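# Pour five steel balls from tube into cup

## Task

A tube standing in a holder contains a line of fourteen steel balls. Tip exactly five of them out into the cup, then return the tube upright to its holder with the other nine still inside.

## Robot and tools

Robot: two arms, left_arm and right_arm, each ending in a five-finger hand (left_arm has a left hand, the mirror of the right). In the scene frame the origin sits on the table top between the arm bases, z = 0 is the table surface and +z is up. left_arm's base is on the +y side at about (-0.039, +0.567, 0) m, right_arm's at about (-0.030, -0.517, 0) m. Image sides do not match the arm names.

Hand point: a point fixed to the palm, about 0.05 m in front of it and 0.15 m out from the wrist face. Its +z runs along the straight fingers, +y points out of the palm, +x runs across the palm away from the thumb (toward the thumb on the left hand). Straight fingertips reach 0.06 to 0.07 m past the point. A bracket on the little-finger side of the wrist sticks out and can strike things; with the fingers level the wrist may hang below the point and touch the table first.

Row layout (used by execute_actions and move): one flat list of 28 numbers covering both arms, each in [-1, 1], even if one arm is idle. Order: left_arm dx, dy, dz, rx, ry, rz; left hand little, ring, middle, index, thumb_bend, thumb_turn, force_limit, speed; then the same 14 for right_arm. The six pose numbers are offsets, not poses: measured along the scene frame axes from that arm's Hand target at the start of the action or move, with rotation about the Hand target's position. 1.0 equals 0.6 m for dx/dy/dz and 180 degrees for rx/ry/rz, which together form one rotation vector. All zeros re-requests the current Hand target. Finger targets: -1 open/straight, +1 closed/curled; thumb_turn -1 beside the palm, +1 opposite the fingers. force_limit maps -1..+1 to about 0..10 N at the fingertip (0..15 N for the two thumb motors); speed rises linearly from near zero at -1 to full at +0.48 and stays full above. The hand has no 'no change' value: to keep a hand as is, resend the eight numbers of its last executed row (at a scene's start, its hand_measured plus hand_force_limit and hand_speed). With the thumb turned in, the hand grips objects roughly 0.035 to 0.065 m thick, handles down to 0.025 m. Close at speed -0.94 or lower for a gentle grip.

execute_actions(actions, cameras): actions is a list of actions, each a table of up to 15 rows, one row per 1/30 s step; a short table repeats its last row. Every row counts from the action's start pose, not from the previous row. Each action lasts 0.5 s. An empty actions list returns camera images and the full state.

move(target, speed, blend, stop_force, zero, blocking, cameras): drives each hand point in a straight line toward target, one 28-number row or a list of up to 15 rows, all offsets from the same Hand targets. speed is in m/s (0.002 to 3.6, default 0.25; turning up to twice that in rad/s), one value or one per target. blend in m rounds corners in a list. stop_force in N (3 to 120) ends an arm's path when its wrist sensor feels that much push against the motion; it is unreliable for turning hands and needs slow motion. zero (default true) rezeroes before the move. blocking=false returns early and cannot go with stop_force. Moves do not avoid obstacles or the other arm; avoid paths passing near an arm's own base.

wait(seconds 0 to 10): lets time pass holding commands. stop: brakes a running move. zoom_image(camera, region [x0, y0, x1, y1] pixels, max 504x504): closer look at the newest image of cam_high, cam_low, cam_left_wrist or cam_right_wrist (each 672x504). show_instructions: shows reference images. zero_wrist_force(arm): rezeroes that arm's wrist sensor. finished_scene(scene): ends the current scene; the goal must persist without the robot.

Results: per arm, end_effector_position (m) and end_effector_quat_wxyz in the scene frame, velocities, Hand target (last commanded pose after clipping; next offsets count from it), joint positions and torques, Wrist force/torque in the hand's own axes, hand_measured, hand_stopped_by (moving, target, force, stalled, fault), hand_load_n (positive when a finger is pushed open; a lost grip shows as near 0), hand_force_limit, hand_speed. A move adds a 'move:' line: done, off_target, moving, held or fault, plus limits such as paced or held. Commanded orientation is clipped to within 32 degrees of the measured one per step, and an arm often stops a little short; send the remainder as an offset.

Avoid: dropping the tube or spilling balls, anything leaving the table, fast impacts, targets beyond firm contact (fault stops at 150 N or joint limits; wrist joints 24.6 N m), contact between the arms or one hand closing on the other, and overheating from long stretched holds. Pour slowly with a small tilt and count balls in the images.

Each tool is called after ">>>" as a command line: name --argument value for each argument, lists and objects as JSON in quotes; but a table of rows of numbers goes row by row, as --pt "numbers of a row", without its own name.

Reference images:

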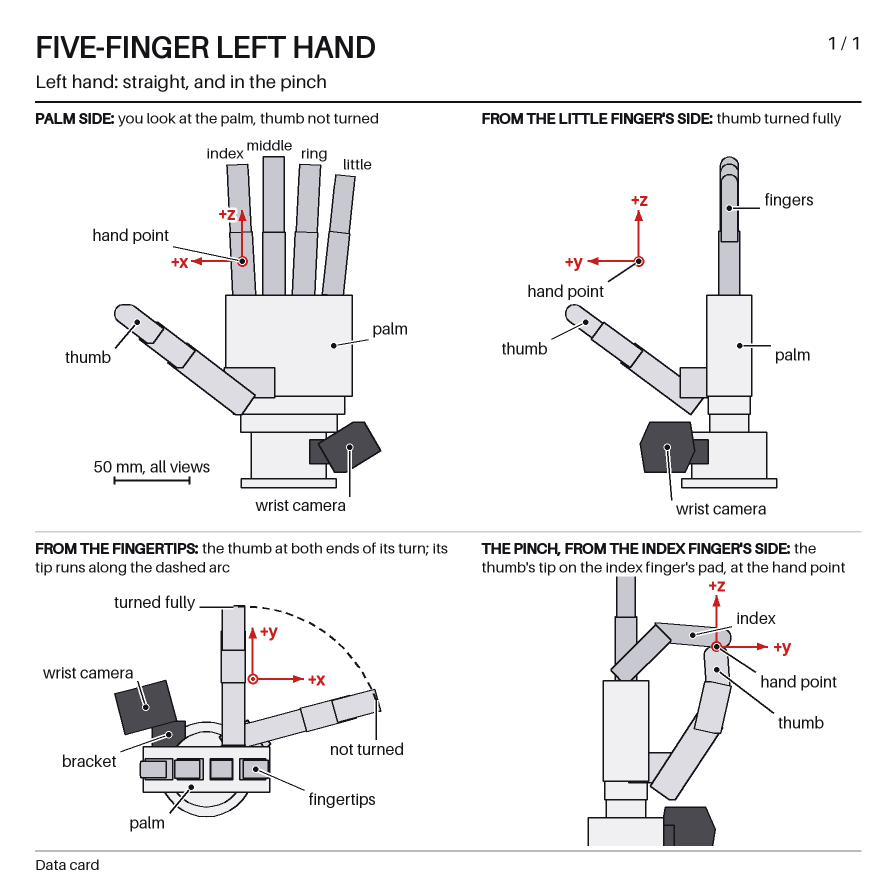

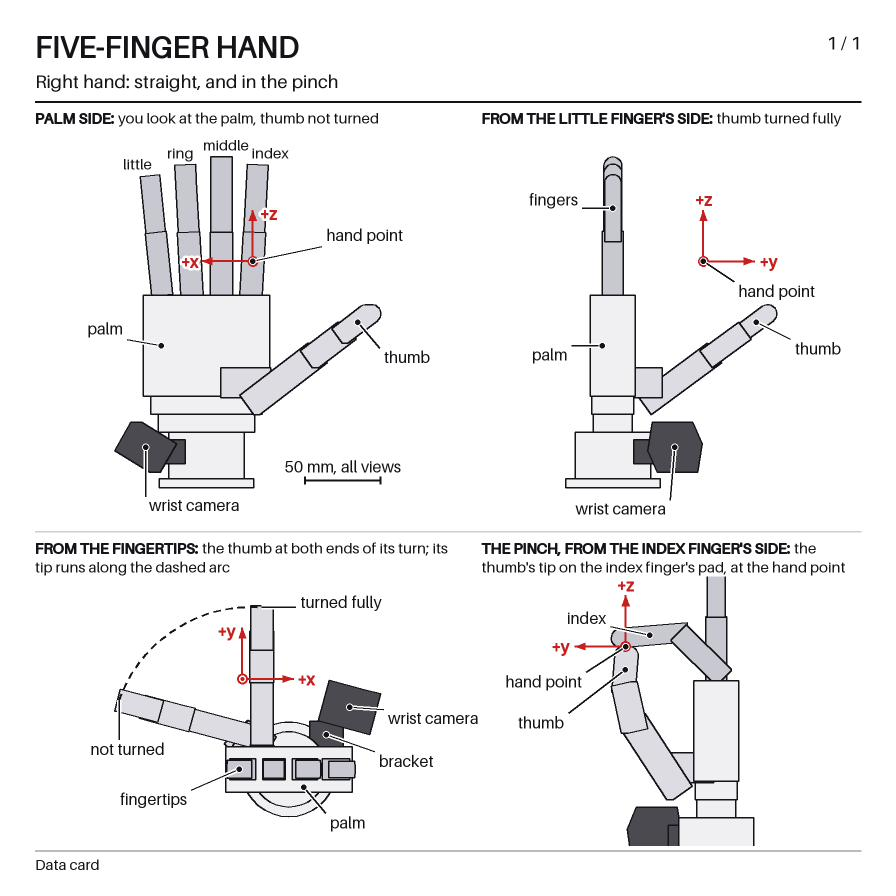

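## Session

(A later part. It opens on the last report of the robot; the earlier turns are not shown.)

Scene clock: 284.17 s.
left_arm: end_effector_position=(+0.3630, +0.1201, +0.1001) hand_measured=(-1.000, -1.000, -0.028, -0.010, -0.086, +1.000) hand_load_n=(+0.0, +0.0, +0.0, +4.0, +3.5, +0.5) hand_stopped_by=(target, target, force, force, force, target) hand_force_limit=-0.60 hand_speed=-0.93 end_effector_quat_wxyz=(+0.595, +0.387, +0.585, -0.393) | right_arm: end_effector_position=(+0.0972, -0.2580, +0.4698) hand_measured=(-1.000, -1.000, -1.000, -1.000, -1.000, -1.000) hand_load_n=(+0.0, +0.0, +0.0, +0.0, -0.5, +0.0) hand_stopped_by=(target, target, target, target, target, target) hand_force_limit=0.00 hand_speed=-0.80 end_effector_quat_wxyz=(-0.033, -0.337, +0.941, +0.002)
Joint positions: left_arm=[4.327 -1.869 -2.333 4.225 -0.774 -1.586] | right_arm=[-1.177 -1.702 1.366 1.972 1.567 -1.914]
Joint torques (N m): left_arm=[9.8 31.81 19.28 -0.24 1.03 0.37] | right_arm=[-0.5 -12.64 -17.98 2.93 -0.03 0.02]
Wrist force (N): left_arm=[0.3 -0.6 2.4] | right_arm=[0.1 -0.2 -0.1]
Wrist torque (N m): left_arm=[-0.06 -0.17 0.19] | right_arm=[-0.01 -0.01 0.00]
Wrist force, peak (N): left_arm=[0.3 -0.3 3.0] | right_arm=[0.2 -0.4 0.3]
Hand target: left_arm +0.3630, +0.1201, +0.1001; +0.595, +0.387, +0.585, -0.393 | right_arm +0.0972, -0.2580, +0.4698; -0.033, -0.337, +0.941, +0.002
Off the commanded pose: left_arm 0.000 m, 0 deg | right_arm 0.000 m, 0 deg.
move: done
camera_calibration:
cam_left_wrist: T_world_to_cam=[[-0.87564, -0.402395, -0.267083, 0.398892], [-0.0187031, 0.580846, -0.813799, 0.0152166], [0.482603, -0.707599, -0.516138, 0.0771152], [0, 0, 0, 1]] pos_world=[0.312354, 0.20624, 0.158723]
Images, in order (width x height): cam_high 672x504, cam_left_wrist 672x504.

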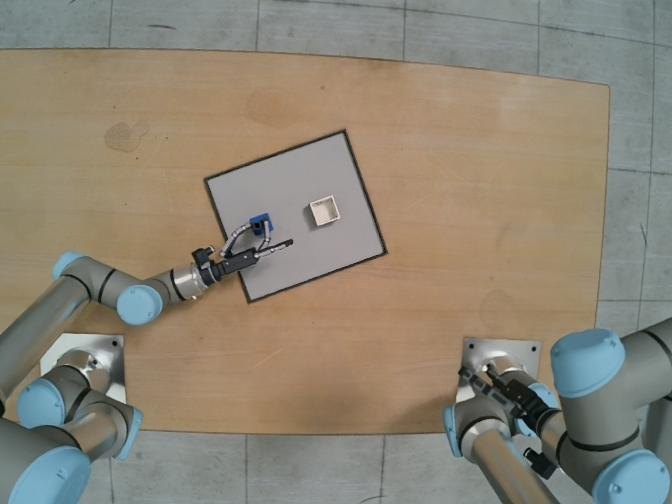

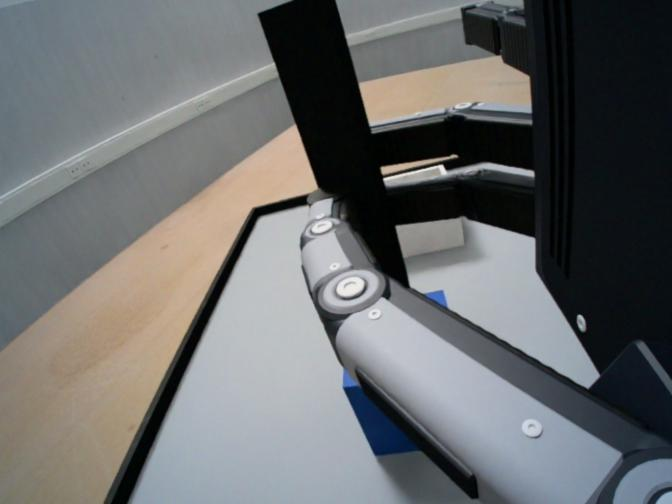

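>>> move --target '[0, 0, 0, 0, 0, 0, -1, -1, 0.4, 0.4, 0.4, 1, -0.05, -0.93, 0, 0, 0, 0, 0, 0, -1, -1, -1, -1, -1, -1, 0, -0.8]' --cameras '["cam_high", "cam_left_wrist", "cam_low"]'

Scene clock: 288.50 s.
left_arm: end_effector_position=(+0.3630, +0.1201, +0.1001) hand_measured=(-1.000, -1.000, -0.012, -0.004, -0.080, +1.000) hand_load_n=(+0.0, +0.0, +5.0, +3.5, +8.0, +1.0) hand_stopped_by=(target, target, force, force, force, target) hand_force_limit=-0.05 hand_speed=-0.93 end_effector_quat_wxyz=(+0.595, +0.387, +0.585, -0.393) | right_arm: end_effector_position=(+0.0972, -0.2580, +0.4698) hand_measured=(-1.000, -1.000, -1.000, -1.000, -1.000, -1.000) hand_load_n=(+0.0, +0.5, +0.0, +0.0, +0.0, +0.0) hand_stopped_by=(target, target, target, target, target, target) hand_force_limit=0.00 hand_speed=-0.80 end_effector_quat_wxyz=(-0.033, -0.337, +0.941, +0.002)
Joint positions: left_arm=[4.327 -1.869 -2.333 4.225 -0.774 -1.586] | right_arm=[-1.177 -1.702 1.366 1.972 1.567 -1.914]
Joint torques (N m): left_arm=[9.37 32.48 18.11 -0.21 0.94 0.34] | right_arm=[-0.91 -13.36 -18.26 2.99 -0.06 0.09]
Wrist force (N): left_arm=[-0.4 -0.5 1.7] | right_arm=[-0.2 0.3 0.0]
Wrist torque (N m): left_arm=[-0.08 -0.15 0.22] | right_arm=[0.05 0.03 0.00]
Wrist force, peak (N): left_arm=[0.2 -0.8 3.0] | right_arm=[-0.4 -0.3 0.2]
Hand target: left_arm +0.3630, +0.1201, +0.1001; +0.595, +0.387, +0.585, -0.393 | right_arm +0.0972, -0.2580, +0.4698; -0.033, -0.337, +0.941, +0.002
Off the commanded pose: left_arm 0.000 m, 0 deg | right_arm 0.000 m, 0 deg.
move: done
camera_calibration:
cam_left_wrist: T_world_to_cam=[[-0.87564, -0.402395, -0.267083, 0.398892], [-0.0187031, 0.580846, -0.813799, 0.0152166], [0.482603, -0.707599, -0.516138, 0.0771152], [0, 0, 0, 1]] pos_world=[0.312354, 0.20624, 0.158723]
Images, in order (width x height): cam_high 672x504, cam_low 672x504, cam_left_wrist 672x504.

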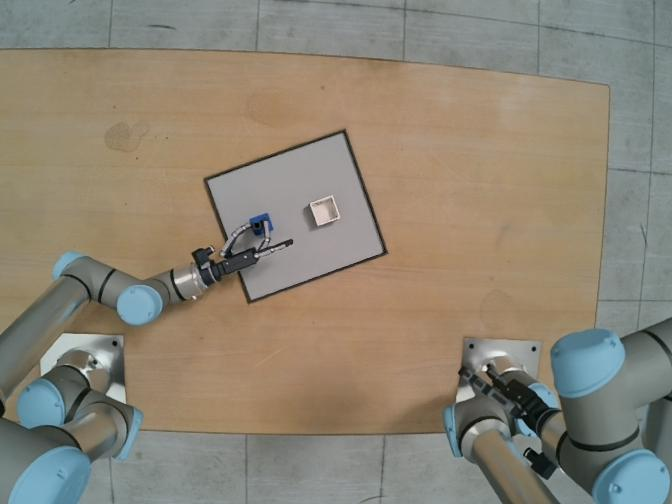

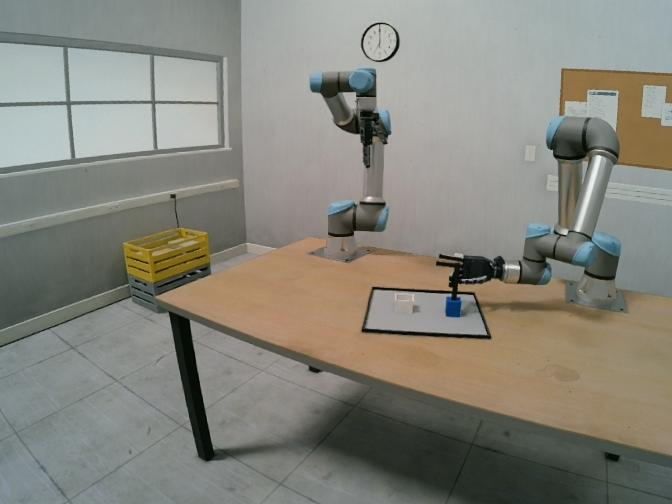

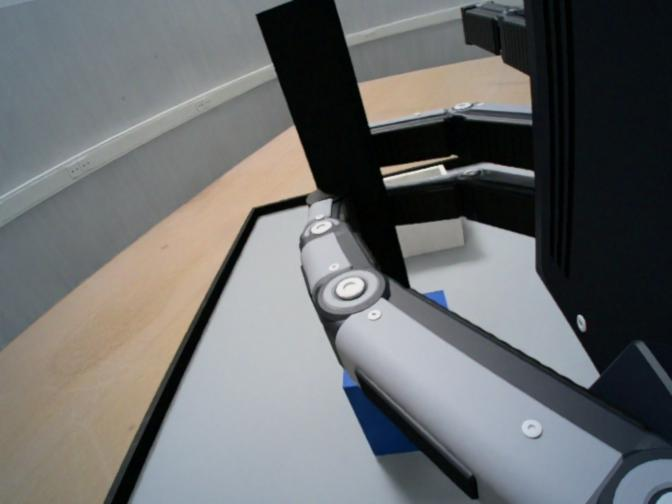

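>>> zero_wrist_force --arm "left_arm"

>>> move --target '[0, 0, 0.2, 0, 0, 0, -1, -1, 0.4, 0.4, 0.4, 1, -0.05, -0.93, 0, 0, 0, 0, 0, 0, -1, -1, -1, -1, -1, -1, 0, -0.8]' --speed 0.08 --cameras '["all"]'

Wrist force sensor zeroed.

Scene clock: 295.37 s.
left_arm: end_effector_position=(+0.3630, +0.1201, +0.2201) hand_measured=(-1.000, -1.000, -0.012, -0.004, -0.080, +1.000) hand_load_n=(+0.0, +0.0, +2.0, +2.5, +4.0, +1.0) hand_stopped_by=(target, target, force, force, force, target) hand_force_limit=-0.05 hand_speed=-0.93 end_effector_quat_wxyz=(+0.595, +0.387, +0.585, -0.393) | right_arm: end_effector_position=(+0.0972, -0.2580, +0.4698) hand_measured=(-1.000, -1.000, -1.000, -1.000, -1.000, -1.000) hand_load_n=(+0.0, +0.0, +0.0, -0.5, +0.0, +0.0) hand_stopped_by=(target, target, target, target, target, target) hand_force_limit=0.00 hand_speed=-0.80 end_effector_quat_wxyz=(-0.033, -0.337, +0.941, +0.002)
Joint positions: left_arm=[4.327 -1.587 -2.216 3.826 -0.774 -1.586] | right_arm=[-1.177 -1.702 1.366 1.972 1.567 -1.914]
Joint torques (N m): left_arm=[-5.37 16.04 14.41 2.02 0.59 1.84] | right_arm=[0.24 -13.33 -17.88 3.06 0.1 0.11]
Wrist force (N, zeroed by zero_wrist_force on left_arm): left_arm=[1.6 1.0 0.8] | right_arm=[-0.1 -0.3 0.1]
Wrist torque (N m, zeroed by zero_wrist_force on left_arm): left_arm=[0.05 0.03 -0.03] | right_arm=[-0.05 0.01 -0.01]
Wrist force, peak (N, zeroed by zero_wrist_force on left_arm): left_arm=[3.6 1.1 0.1] | right_arm=[0.1 0.2 0.7]
Hand target: left_arm +0.3630, +0.1201, +0.2201; +0.595, +0.387, +0.585, -0.393 | right_arm +0.0972, -0.2580, +0.4698; -0.033, -0.337, +0.941, +0.002
Off the commanded pose: left_arm 0.000 m, 0 deg | right_arm 0.000 m, 0 deg.
move: done
camera_calibration:
cam_left_wrist: T_world_to_cam=[[-0.875585, -0.402448, -0.267181, 0.430964], [-0.0186214, 0.580806, -0.813829, 0.112864], [0.482704, -0.707601, -0.51604, 0.138993], [0, 0, 0, 1]] pos_world=[0.312354, 0.20624, 0.278723]

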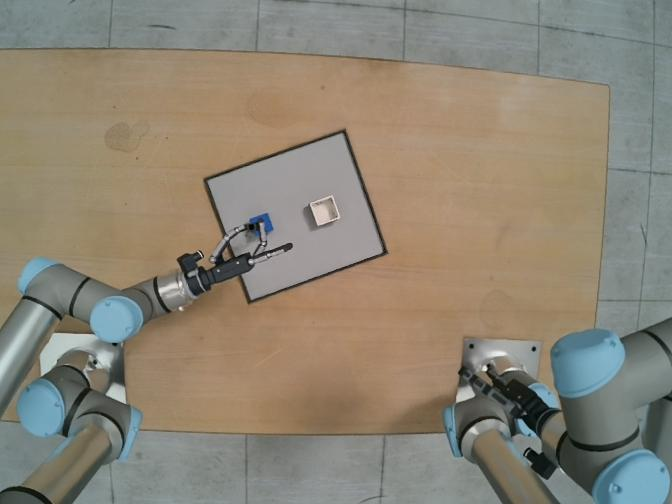

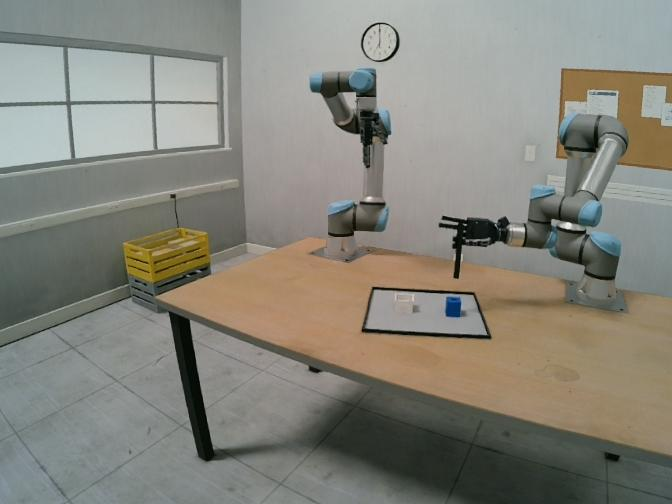

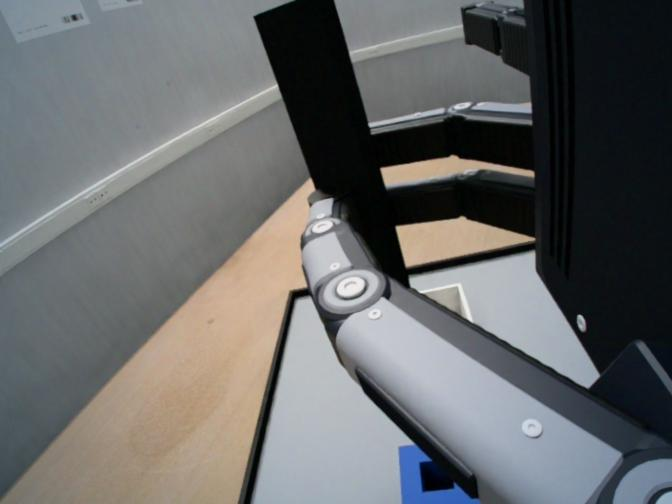

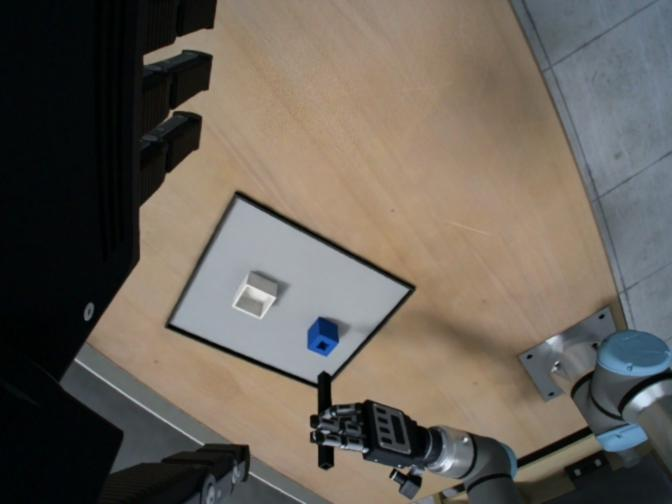

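>>> move --target '[0, 0, 0, 0, 0, 0, -1, -1, 0.42, 0.42, 0.42, 1, 0.1, -0.93, 0, 0, 0, 0, 0, 0, -1, -1, -1, -1, -1, -1, 0, -0.8]' --cameras '["cam_left_wrist"]'

Scene clock: 326.20 s.
left_arm: end_effector_position=(+0.3630, +0.1201, +0.2201) hand_measured=(-1.000, -1.000, +0.000, +0.006, -0.076, +1.000) hand_load_n=(+0.0, +0.0, +8.0, +7.0, +8.0, +1.0) hand_stopped_by=(target, target, force, force, force, target) hand_force_limit=0.10 hand_speed=-0.93 end_effector_quat_wxyz=(+0.595, +0.387, +0.585, -0.393) | right_arm: end_effector_position=(+0.0972, -0.2580, +0.4698) hand_measured=(-1.000, -1.000, -1.000, -1.000, -1.000, -1.000) hand_load_n=(+0.0, +0.5, +0.0, +0.0, +0.0, +0.0) hand_stopped_by=(target, target, target, target, target, target) hand_force_limit=0.00 hand_speed=-0.80 end_effector_quat_wxyz=(-0.033, -0.337, +0.941, +0.002)
Joint positions: left_arm=[4.327 -1.587 -2.216 3.826 -0.774 -1.586] | right_arm=[-1.177 -1.702 1.366 1.972 1.567 -1.914]
Joint torques (N m): left_arm=[10.79 21.46 12.42 0.42 1.27 1.4] | right_arm=[-0.76 -13.04 -18.07 3.32 0.05 0.09]
Wrist force (N, zeroed by zero_wrist_force on left_arm): left_arm=[1.5 1.3 0.6] | right_arm=[-0.1 0.0 0.1]
Wrist torque (N m, zeroed by zero_wrist_force on left_arm): left_arm=[0.11 0.04 -0.04] | right_arm=[0.01 0.02 -0.01]
Wrist force, peak (N, zeroed by zero_wrist_force on left_arm): left_arm=[1.8 1.3 0.8] | right_arm=[-0.4 -0.3 0.2]
Hand target: left_arm +0.3630, +0.1201, +0.2201; +0.595, +0.387, +0.585, -0.393 | right_arm +0.0972, -0.2580, +0.4698; -0.033, -0.337, +0.941, +0.002
Off the commanded pose: left_arm 0.000 m, 0 deg | right_arm 0.000 m, 0 deg.
move: done
camera_calibration:
cam_left_wrist: T_world_to_cam=[[-0.87564, -0.402395, -0.267083, 0.430942], [-0.0187031, 0.580846, -0.813799, 0.112872], [0.482603, -0.707599, -0.516138, 0.139052], [0, 0, 0, 1]] pos_world=[0.312354, 0.20624, 0.278723]
Images, in order (width x height): cam_left_wrist 672x504.

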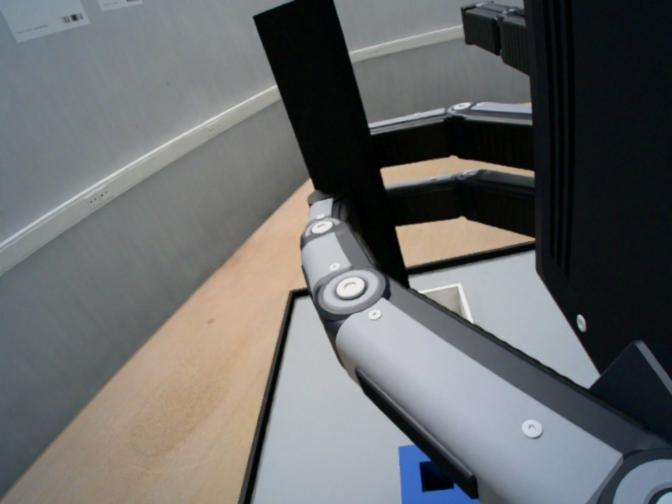

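>>> move --target '[-0.0567, -0.3067, 0.0, -0.1307, 0.3067, -0.0053, -1, -1, 0.42, 0.42, 0.42, 1, 0.1, -0.93, 0, 0, 0, 0, 0, 0, -1, -1, -1, -1, -1, -1, 0, -0.8]' --speed 0.18 --cameras '["all"]'

Scene clock: 335.43 s.
left_arm: end_effector_position=(+0.3289, -0.0640, +0.2200) hand_measured=(-1.000, -1.000, +0.000, +0.006, -0.076, +1.000) hand_load_n=(+0.0, +0.0, +8.5, +6.5, +8.5, +0.5) hand_stopped_by=(target, target, force, force, force, target) hand_force_limit=0.10 hand_speed=-0.93 end_effector_quat_wxyz=(+0.319, +0.043, +0.700, -0.638) | right_arm: end_effector_position=(+0.0972, -0.2580, +0.4698) hand_measured=(-1.000, -1.000, -1.000, -1.000, -1.000, -1.000) hand_load_n=(+0.0, +0.0, +0.0, -0.5, +0.0, +0.0) hand_stopped_by=(target, target, target, target, target, target) hand_force_limit=0.00 hand_speed=-0.80 end_effector_quat_wxyz=(-0.033, -0.337, +0.941, +0.002)
Joint positions: left_arm=[3.994 -1.849 -1.793 3.66 -1.107 -2.626] | right_arm=[-1.177 -1.702 1.366 1.972 1.567 -1.914]
Joint torques (N m): left_arm=[12.39 39.09 17.08 3.2 1.44 -0.37] | right_arm=[-0.79 -13.4 -17.84 3.38 0.04 0.15]
Wrist force (N, zeroed by zero_wrist_force on left_arm): left_arm=[1.3 1.6 0.5] | right_arm=[-0.1 -0.2 -0.2]
Wrist torque (N m, zeroed by zero_wrist_force on left_arm): left_arm=[-0.01 -0.04 -0.39] | right_arm=[-0.01 0.03 -0.01]
Wrist force, peak (N, zeroed by zero_wrist_force on left_arm): left_arm=[1.6 1.7 0.6] | right_arm=[-0.2 -0.5 -0.1]
Hand target: left_arm +0.3290, -0.0639, +0.2201; +0.319, +0.043, +0.700, -0.638 | right_arm +0.0972, -0.2580, +0.4698; -0.033, -0.337, +0.941, +0.002
Off the commanded pose: left_arm 0.000 m, 0 deg | right_arm 0.000 m, 0 deg.
move: done
camera_calibration:
cam_left_wrist: T_world_to_cam=[[-0.651567, -0.290228, 0.700876, 0.0475062], [-0.758407, 0.26958, -0.593419, 0.393953], [-0.0167151, -0.918202, -0.395761, 0.149489], [0, 0, 0, 1]] pos_world=[0.332229, 0.0448466, 0.259645]

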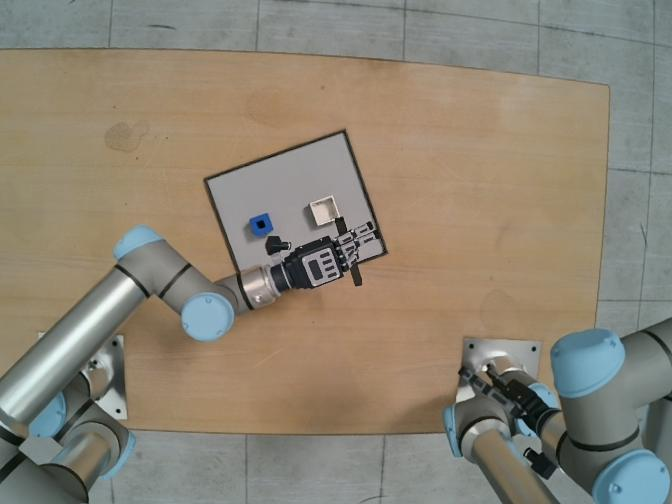

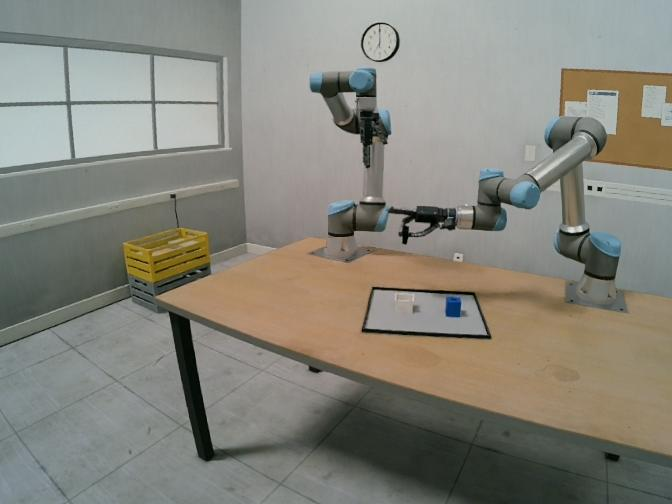

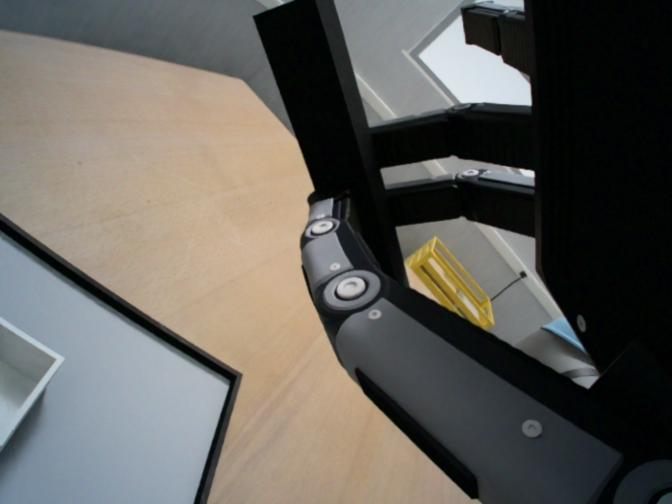

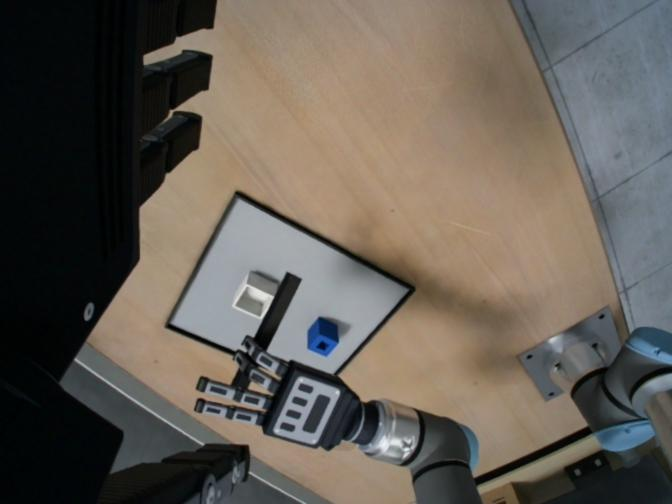

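>>> move --target '[0, 0, -0.225, -0.0326, 0.0767, -0.0014, -1, -1, 0.42, 0.42, 0.42, 1, 0.1, -0.93, 0.163, 0.133, -0.267, 0, 0, 0, -1, -1, -1, -1, -1, -1, 0, -0.8]' --speed 0.18 --cameras '["all"]'

Scene clock: 392.87 s.
left_arm: end_effector_position=(+0.3291, -0.0638, +0.0851) hand_measured=(-1.000, -1.000, +0.000, +0.006, -0.076, +1.000) hand_load_n=(+0.0, +0.0, +8.0, +6.5, +8.5, +0.0) hand_stopped_by=(target, target, force, force, force, target) hand_force_limit=0.10 hand_speed=-0.93 end_effector_quat_wxyz=(+0.233, -0.049, +0.700, -0.674) | right_arm: end_effector_position=(+0.1949, -0.1782, +0.3096) hand_measured=(-1.000, -1.000, -1.000, -1.000, -1.000, -1.000) hand_load_n=(+0.0, +0.0, +0.0, +0.0, +0.0, +0.0) hand_stopped_by=(target, target, target, target, target, target) hand_force_limit=0.00 hand_speed=-0.80 end_effector_quat_wxyz=(-0.033, -0.337, +0.941, +0.002)
Joint positions: left_arm=[4.028 -2.063 -1.912 3.994 -1.073 -2.888] | right_arm=[-1.054 -1.426 1.502 1.559 1.56 -1.792]
Joint torques (N m): left_arm=[-8.01 37.68 23.44 0.93 -2.03 0.88] | right_arm=[-14.34 -24.89 -27.28 1.73 -1 -1.21]
Wrist force (N, zeroed by zero_wrist_force on left_arm): left_arm=[1.3 1.5 0.3] | right_arm=[0.4 0.3 0.0]
Wrist torque (N m, zeroed by zero_wrist_force on left_arm): left_arm=[-0.03 -0.10 -0.42] | right_arm=[0.00 -0.10 0.08]
Wrist force, peak (N, zeroed by zero_wrist_force on left_arm): left_arm=[1.4 3.2 0.2] | right_arm=[1.0 -0.3 -1.4]
Hand target: left_arm +0.3290, -0.0639, +0.0851; +0.233, -0.049, +0.700, -0.674 | right_arm +0.1950, -0.1782, +0.3096; -0.033, -0.337, +0.941, +0.002
Off the commanded pose: left_arm 0.000 m, 0 deg | right_arm 0.000 m, 0 deg.
move: done
camera_calibration:
cam_left_wrist: T_world_to_cam=[[-0.463189, -0.20732, 0.86167, 0.071818], [-0.880234, 0.220796, -0.420044, 0.336206], [-0.10317, -0.953031, -0.28476, 0.113042], [0, 0, 0, 1]] pos_world=[0.340868, 0.0483891, 0.111528]
cam_right_wrist: T_world_to_cam=[[-0.816286, 0.574451, 0.0606831, 0.241595], [0.521033, 0.686853, 0.506713, -0.147971], [0.249401, 0.44524, -0.859977, 0.413101], [0, 0, 0, 1]] pos_world=[0.171281, -0.22108, 0.415575]

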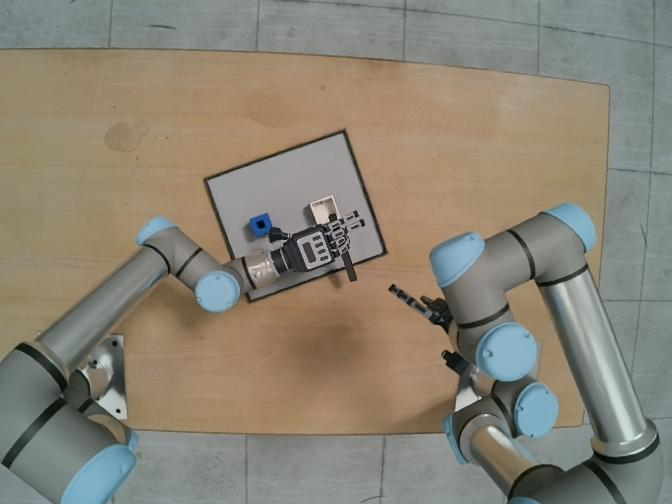

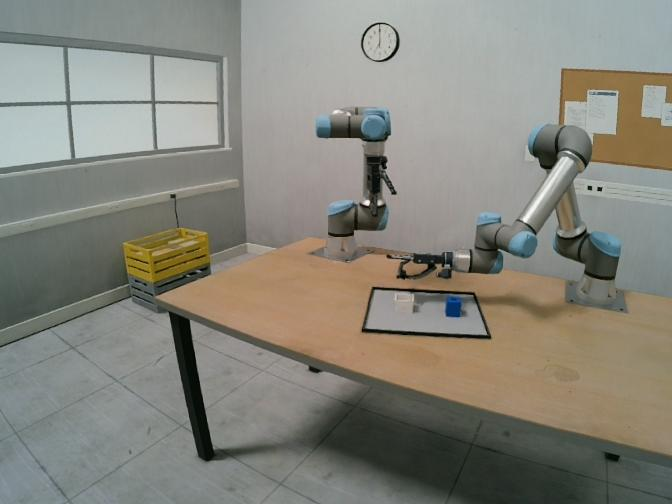

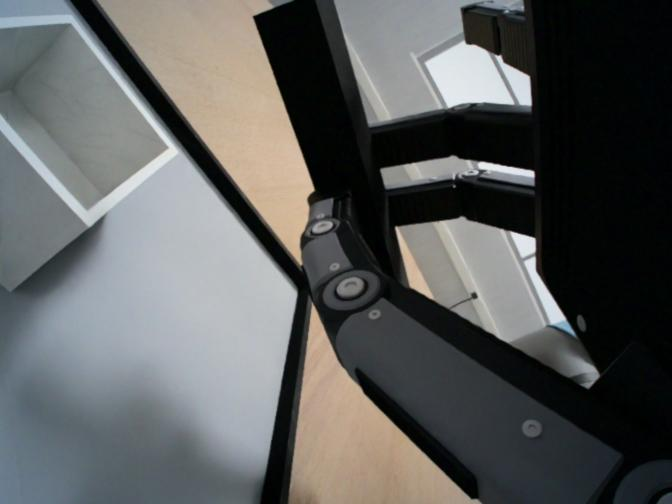

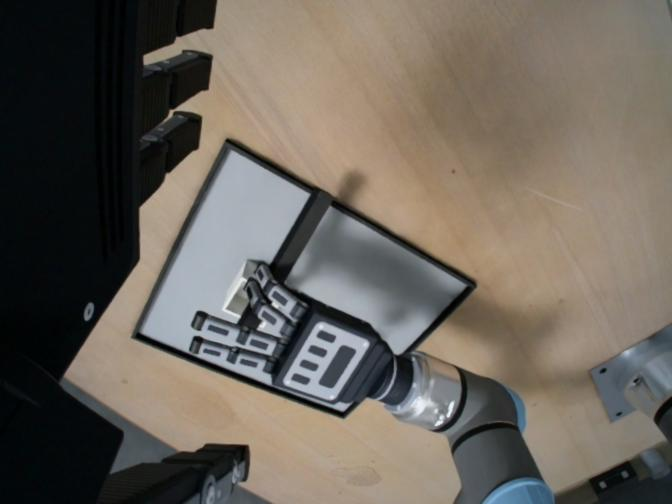

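>>> zoom_image --camera "cam_left_wrist" --region '[0, 0, 360, 300]'

>>> zoom_image --camera "cam_right_wrist" --region '[170, 230, 400, 400]'

>>> zoom_image --camera "cam_low" --region '[360, 230, 500, 350]'

>>> zoom_image --camera "cam_high" --region '[240, 160, 400, 300]'

Scaled by 1.400 from the camera's 672x504 image, which has a finer 960x720 frame.

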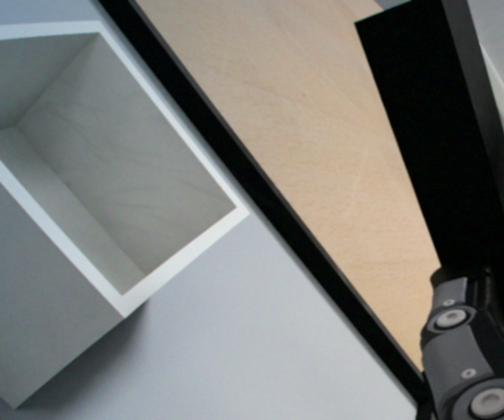

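Scaled by 2.191 from the camera's 672x504 image, which has a finer 960x720 frame.

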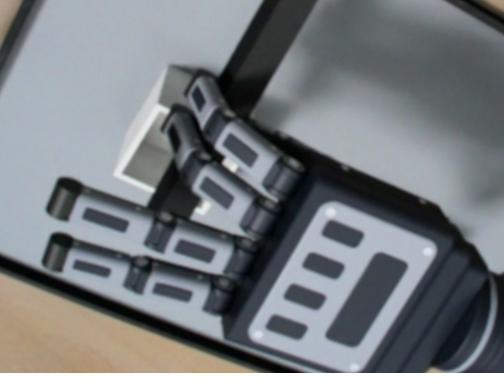

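Scaled by 3.600 from the camera's 672x504 image, which has a finer 960x720 frame.

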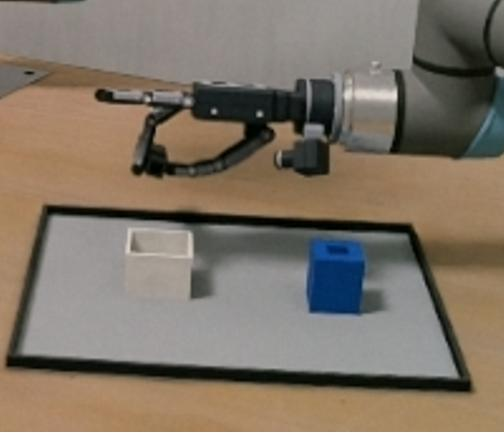

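Scaled by 3.150 from the camera's 672x504 image, which has a finer 960x720 frame.

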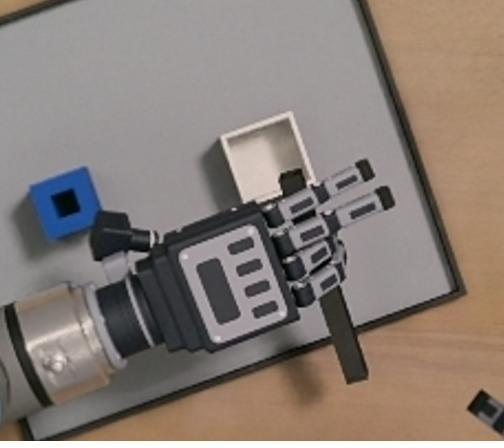

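>>> move --target '[-0.0032, 0.0077, -0.0183, -0.0152, 0.0358, -0.0006, -1, -1, 0.42, 0.42, 0.42, 1, 0.1, -0.93, 0, 0, 0, 0, 0, 0, -1, -1, -1, -1, -1, -1, 0, -0.8]' --speed 0.1 --cameras '["cam_high", "cam_low", "cam_left_wrist"]'

>>> zoom_image --camera "cam_low" --region '[360, 230, 500, 350]'

>>> zoom_image --camera "cam_high" --region '[280, 180, 380, 290]'

Scene clock: 420.67 s.
left_arm: end_effector_position=(+0.3271, -0.0592, +0.0739) hand_measured=(-1.000, -1.000, +0.000, +0.006, -0.076, +1.000) hand_load_n=(+0.0, +0.0, +8.5, +6.5, +8.5, +0.5) hand_stopped_by=(target, target, force, force, force, target) hand_force_limit=0.10 hand_speed=-0.93 end_effector_quat_wxyz=(+0.191, -0.092, +0.695, -0.687) | right_arm: end_effector_position=(+0.1950, -0.1782, +0.3096) hand_measured=(-1.000, -1.000, -1.000, -1.000, -1.000, -1.000) hand_load_n=(+0.0, +0.0, +0.0, +0.0, +0.0, +0.0) hand_stopped_by=(target, target, target, target, target, target) hand_force_limit=0.00 hand_speed=-0.80 end_effector_quat_wxyz=(-0.033, -0.337, +0.941, +0.002)
Joint positions: left_arm=[4.049 -2.083 -1.928 4.029 -1.053 -3.011] | right_arm=[-1.054 -1.426 1.502 1.559 1.56 -1.792]
Joint torques (N m): left_arm=[-8.1 46.08 24.05 -0.19 -1.43 1.75] | right_arm=[-15.01 -19.42 -27.31 0.54 1.55 -1.06]
Wrist force (N, zeroed by zero_wrist_force on left_arm): left_arm=[1.3 1.5 -0.1] | right_arm=[0.2 -0.1 0.2]
Wrist torque (N m, zeroed by zero_wrist_force on left_arm): left_arm=[-0.01 -0.16 -0.43] | right_arm=[-0.06 -0.07 0.06]
Wrist force, peak (N, zeroed by zero_wrist_force on left_arm): left_arm=[1.6 1.7 0.4] | right_arm=[-0.1 0.6 0.3]
Hand target: left_arm +0.3271, -0.0593, +0.0741; +0.191, -0.092, +0.695, -0.687 | right_arm +0.1950, -0.1782, +0.3096; -0.033, -0.337, +0.941, +0.002
Off the commanded pose: left_arm 0.000 m, 0 deg | right_arm 0.000 m, 0 deg.
move: done
camera_calibration:
cam_left_wrist: T_world_to_cam=[[-0.363288, -0.164073, 0.917116, 0.0473279], [-0.922041, 0.204523, -0.32865, 0.334788], [-0.133649, -0.965013, -0.225583, 0.118979], [0, 0, 0, 1]] pos_world=[0.341784, 0.0541101, 0.0934627]
Images, in order (width x height): cam_high 672x504, cam_low 672x504, cam_left_wrist 672x504.

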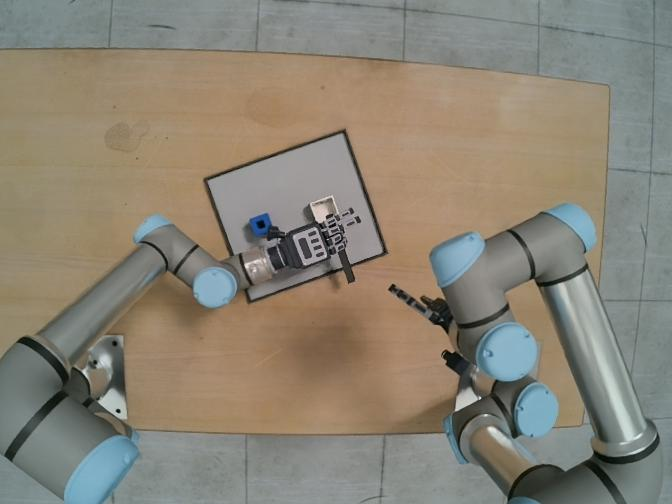

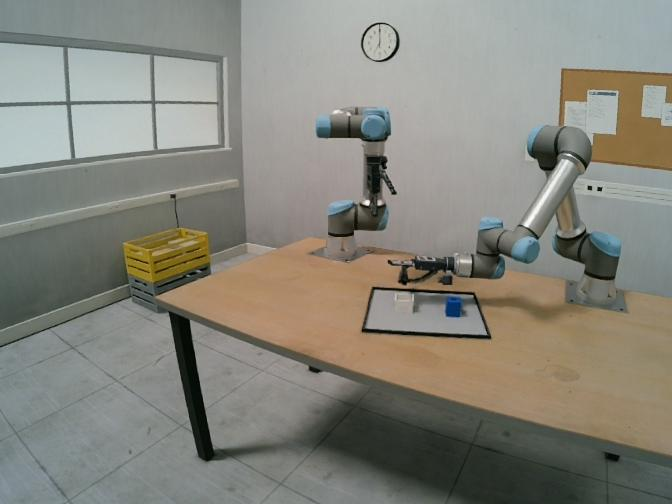

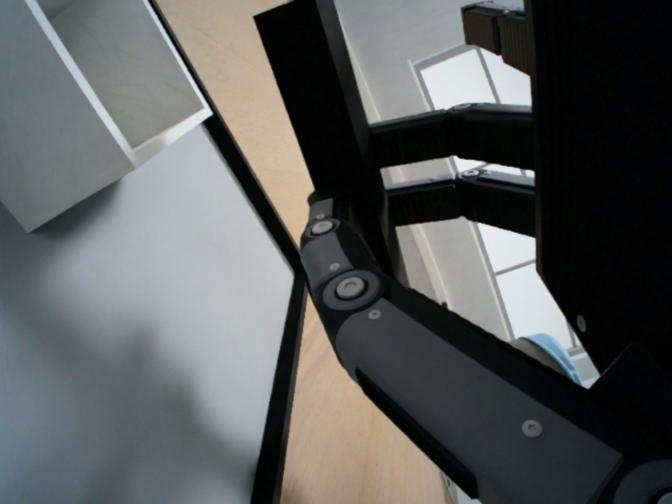

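Scaled by 3.600 from the camera's 672x504 image, which has a finer 960x720 frame.

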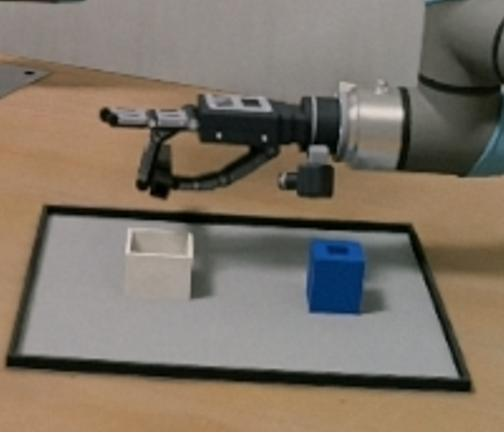

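Scaled by 4.582 from the camera's 672x504 image, which has a finer 960x720 frame.

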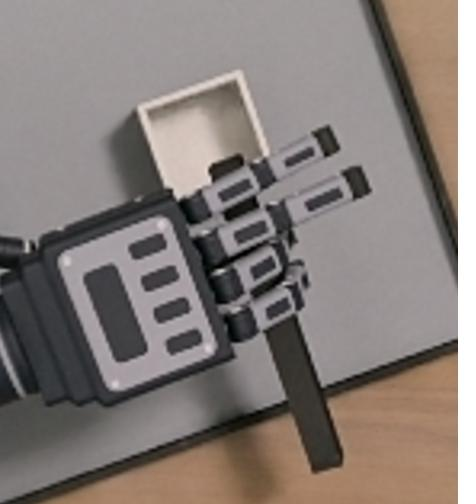

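>>> execute_actions --actions '[[[0,0,0,-0.00066,0.00154,-0.00003,-1,-1,0.42,0.42,0.42,1,0.1,-0.93,0,0,0,0,0,0,-1,-1,-1,-1,-1,-1,0,-0.8],[0,0,0,-0.00238,0.00558,-0.0001,-1,-1,0.42,0.42,0.42,1,0.1,-0.93,0,0,0,0,0,0,-1,-1,-1,-1,-1,-1,0,-0.8],[0,0,0,-0.00482,0.01131,-0.00021,-1,-1,0.42,0.42,0.42,1,0.1,-0.93,0,0,0,0,0,0,-1,-1,-1,-1,-1,-1,0,-0.8],[0,0,0,-0.00762,0.01789,-0.00033,-1,-1,0.42,0.42,0.42,1,0.1,-0.93,0,0,0,0,0,0,-1,-1,-1,-1,-1,-1,0,-0.8],[0,0,0,-0.01042,0.02447,-0.00045,-1,-1,0.42,0.42,0.42,1,0.1,-0.93,0,0,0,0,0,0,-1,-1,-1,-1,-1,-1,0,-0.8],[0,0,0,-0.01286,0.0302,-0.00056,-1,-1,0.42,0.42,0.42,1,0.1,-0.93,0,0,0,0,0,0,-1,-1,-1,-1,-1,-1,0,-0.8],[0,0,0,-0.01458,0.03424,-0.00063,-1,-1,0.42,0.42,0.42,1,0.1,-0.93,0,0,0,0,0,0,-1,-1,-1,-1,-1,-1,0,-0.8],[0,0,0,-0.01524,0.03578,-0.00066,-1,-1,0.42,0.42,0.42,1,0.1,-0.93,0,0,0,0,0,0,-1,-1,-1,-1,-1,-1,0,-0.8]],[[0,0,0,0,0,0,-1,-1,0.42,0.42,0.42,1,0.1,-0.93,0,0,0,0,0,0,-1,-1,-1,-1,-1,-1,0,-0.8],[0,0,0,0,0,0,-1,-1,0.42,0.42,0.42,1,0.1,-0.93,0,0,0,0,0,0,-1,-1,-1,-1,-1,-1,0,-0.8],[0,0,0,0,0,0,-1,-1,0.42,0.42,0.42,1,0.1,-0.93,0,0,0,0,0,0,-1,-1,-1,-1,-1,-1,0,-0.8],[0,0,0,0,0,0,-1,-1,0.42,0.42,0.42,1,0.1,-0.93,0,0,0,0,0,0,-1,-1,-1,-1,-1,-1,0,-0.8],[0,0,0,0,0,0,-1,-1,0.42,0.42,0.42,1,0.1,-0.93,0,0,0,0,0,0,-1,-1,-1,-1,-1,-1,0,-0.8],[0,0,0,0,0,0,-1,-1,0.42,0.42,0.42,1,0.1,-0.93,0,0,0,0,0,0,-1,-1,-1,-1,-1,-1,0,-0.8],[0,0,0,0,0,0,-1,-1,0.42,0.42,0.42,1,0.1,-0.93,0,0,0,0,0,0,-1,-1,-1,-1,-1,-1,0,-0.8],[0,0,0,0,0,0,-1,-1,0.42,0.42,0.42,1,0.1,-0.93,0,0,0,0,0,0,-1,-1,-1,-1,-1,-1,0,-0.8],[0,0,0,0.00066,-0.00154,0.00003,-1,-1,0.42,0.42,0.42,1,0.1,-0.93,0,0,0,0,0,0,-1,-1,-1,-1,-1,-1,0,-0.8],[0,0,0,0.00289,-0.0068,0.00013,-1,-1,0.42,0.42,0.42,1,0.1,-0.93,0,0,0,0,0,0,-1,-1,-1,-1,-1,-1,0,-0.8],[0,0,0,0.00594,-0.01395,0.00026,-1,-1,0.42,0.42,0.42,1,0.1,-0.93,0,0,0,0,0,0,-1,-1,-1,-1,-1,-1,0,-0.8],[0,0,0,0.0093,-0.02183,0.0004,-1,-1,0.42,0.42,0.42,1,0.1,-0.93,0,0,0,0,0,0,-1,-1,-1,-1,-1,-1,0,-0.8],[0,0,0,0.01235,-0.02898,0.00053,-1,-1,0.42,0.42,0.42,1,0.1,-0.93,0,0,0,0,0,0,-1,-1,-1,-1,-1,-1,0,-0.8],[0,0,0,0.01448,-0.034,0.00063,-1,-1,0.42,0.42,0.42,1,0.1,-0.93,0,0,0,0,0,0,-1,-1,-1,-1,-1,-1,0,-0.8],[0,0,0,0.01524,-0.03578,0.00066,-1,-1,0.42,0.42,0.42,1,0.1,-0.93,0,0,0,0,0,0,-1,-1,-1,-1,-1,-1,0,-0.8]]]' --cameras '["cam_high", "cam_left_wrist"]'

Scene clock: 444.67 s.
left_arm: end_effector_position=(+0.3270, -0.0593, +0.0742) hand_measured=(-1.000, -1.000, +0.000, +0.006, -0.076, +1.000) hand_load_n=(+0.0, +0.0, +8.0, +6.5, +8.5, +0.0) hand_stopped_by=(target, target, force, force, force, target) hand_force_limit=0.10 hand_speed=-0.93 end_effector_quat_wxyz=(+0.190, -0.092, +0.695, -0.687) | right_arm: end_effector_position=(+0.1950, -0.1782, +0.3096) hand_measured=(-1.000, -1.000, -1.000, -1.000, -1.000, -1.000) hand_load_n=(+0.0, +0.0, +0.0, +0.0, +0.0, +0.0) hand_stopped_by=(target, target, target, target, target, target) hand_force_limit=0.00 hand_speed=-0.80 end_effector_quat_wxyz=(-0.033, -0.337, +0.941, +0.002)
Joint positions: left_arm=[4.049 -2.083 -1.928 4.03 -1.053 -3.012] | right_arm=[-1.054 -1.426 1.502 1.559 1.56 -1.792]
Joint torques (N m): left_arm=[13.8 31.27 21.92 3.15 1.66 1.43] | right_arm=[-14.23 -19.97 -27.22 0.51 1.29 -1.18]
Wrist force (N, zeroed by zero_wrist_force on left_arm): left_arm=[1.1 1.5 0.0] | right_arm=[-0.1 0.0 0.2]
Wrist torque (N m, zeroed by zero_wrist_force on left_arm): left_arm=[-0.01 -0.12 -0.36] | right_arm=[-0.03 -0.04 0.05]
Wrist force, peak (N, zeroed by zero_wrist_force on left_arm): left_arm=[1.6 1.6 0.1] | right_arm=[0.4 0.2 0.5]
Hand target: left_arm +0.3271, -0.0593, +0.0741; +0.191, -0.092, +0.695, -0.687 | right_arm +0.1950, -0.1782, +0.3096; -0.033, -0.337, +0.941, +0.002
Off the commanded pose: left_arm 0.000 m, 0 deg | right_arm 0.000 m, 0 deg.
Step readings (end_effector_position of left_arm | right_arm):
0: (+0.3271, -0.0593, +0.0741) | (+0.1950, -0.1782, +0.3096)
1: (+0.3271, -0.0593, +0.0741) | (+0.1950, -0.1782, +0.3096)
2: (+0.3270, -0.0593, +0.0741) | (+0.1950, -0.1782, +0.3096)
4: (+0.3269, -0.0594, +0.0742) | (+0.1950, -0.1782, +0.3096)
8: (+0.3270, -0.0593, +0.0743) | (+0.1950, -0.1782, +0.3096)
15: (+0.3272, -0.0593, +0.0740) | (+0.1950, -0.1782, +0.3096)
16: (+0.3272, -0.0593, +0.0741) | (+0.1950, -0.1782, +0.3096)
17: (+0.3272, -0.0593, +0.0741) | (+0.1950, -0.1782, +0.3096)
19: (+0.3272, -0.0593, +0.0741) | (+0.1950, -0.1782, +0.3096)
23: (+0.3271, -0.0593, +0.0741) | (+0.1950, -0.1782, +0.3096)
30: (+0.3271, -0.0593, +0.0742) | (+0.1950, -0.1782, +0.3096)
camera_calibration:
cam_left_wrist: T_world_to_cam=[[-0.362723, -0.162909, 0.917547, 0.046885], [-0.922163, 0.204685, -0.328206, 0.33474], [-0.13434, -0.965176, -0.224473, 0.119031], [0, 0, 0, 1]] pos_world=[0.341682, 0.0540077, 0.0935636]
Images, in order (width x height): cam_high 672x504, cam_left_wrist 672x504.

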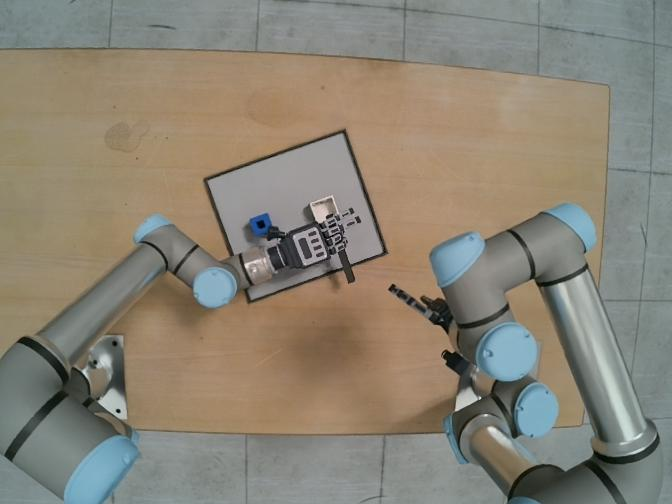

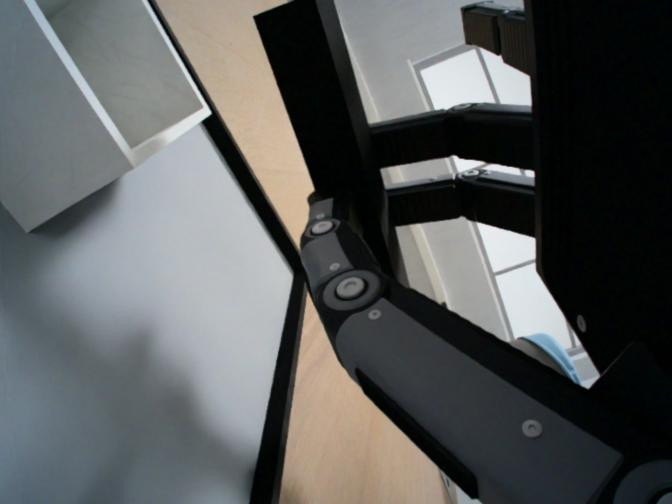

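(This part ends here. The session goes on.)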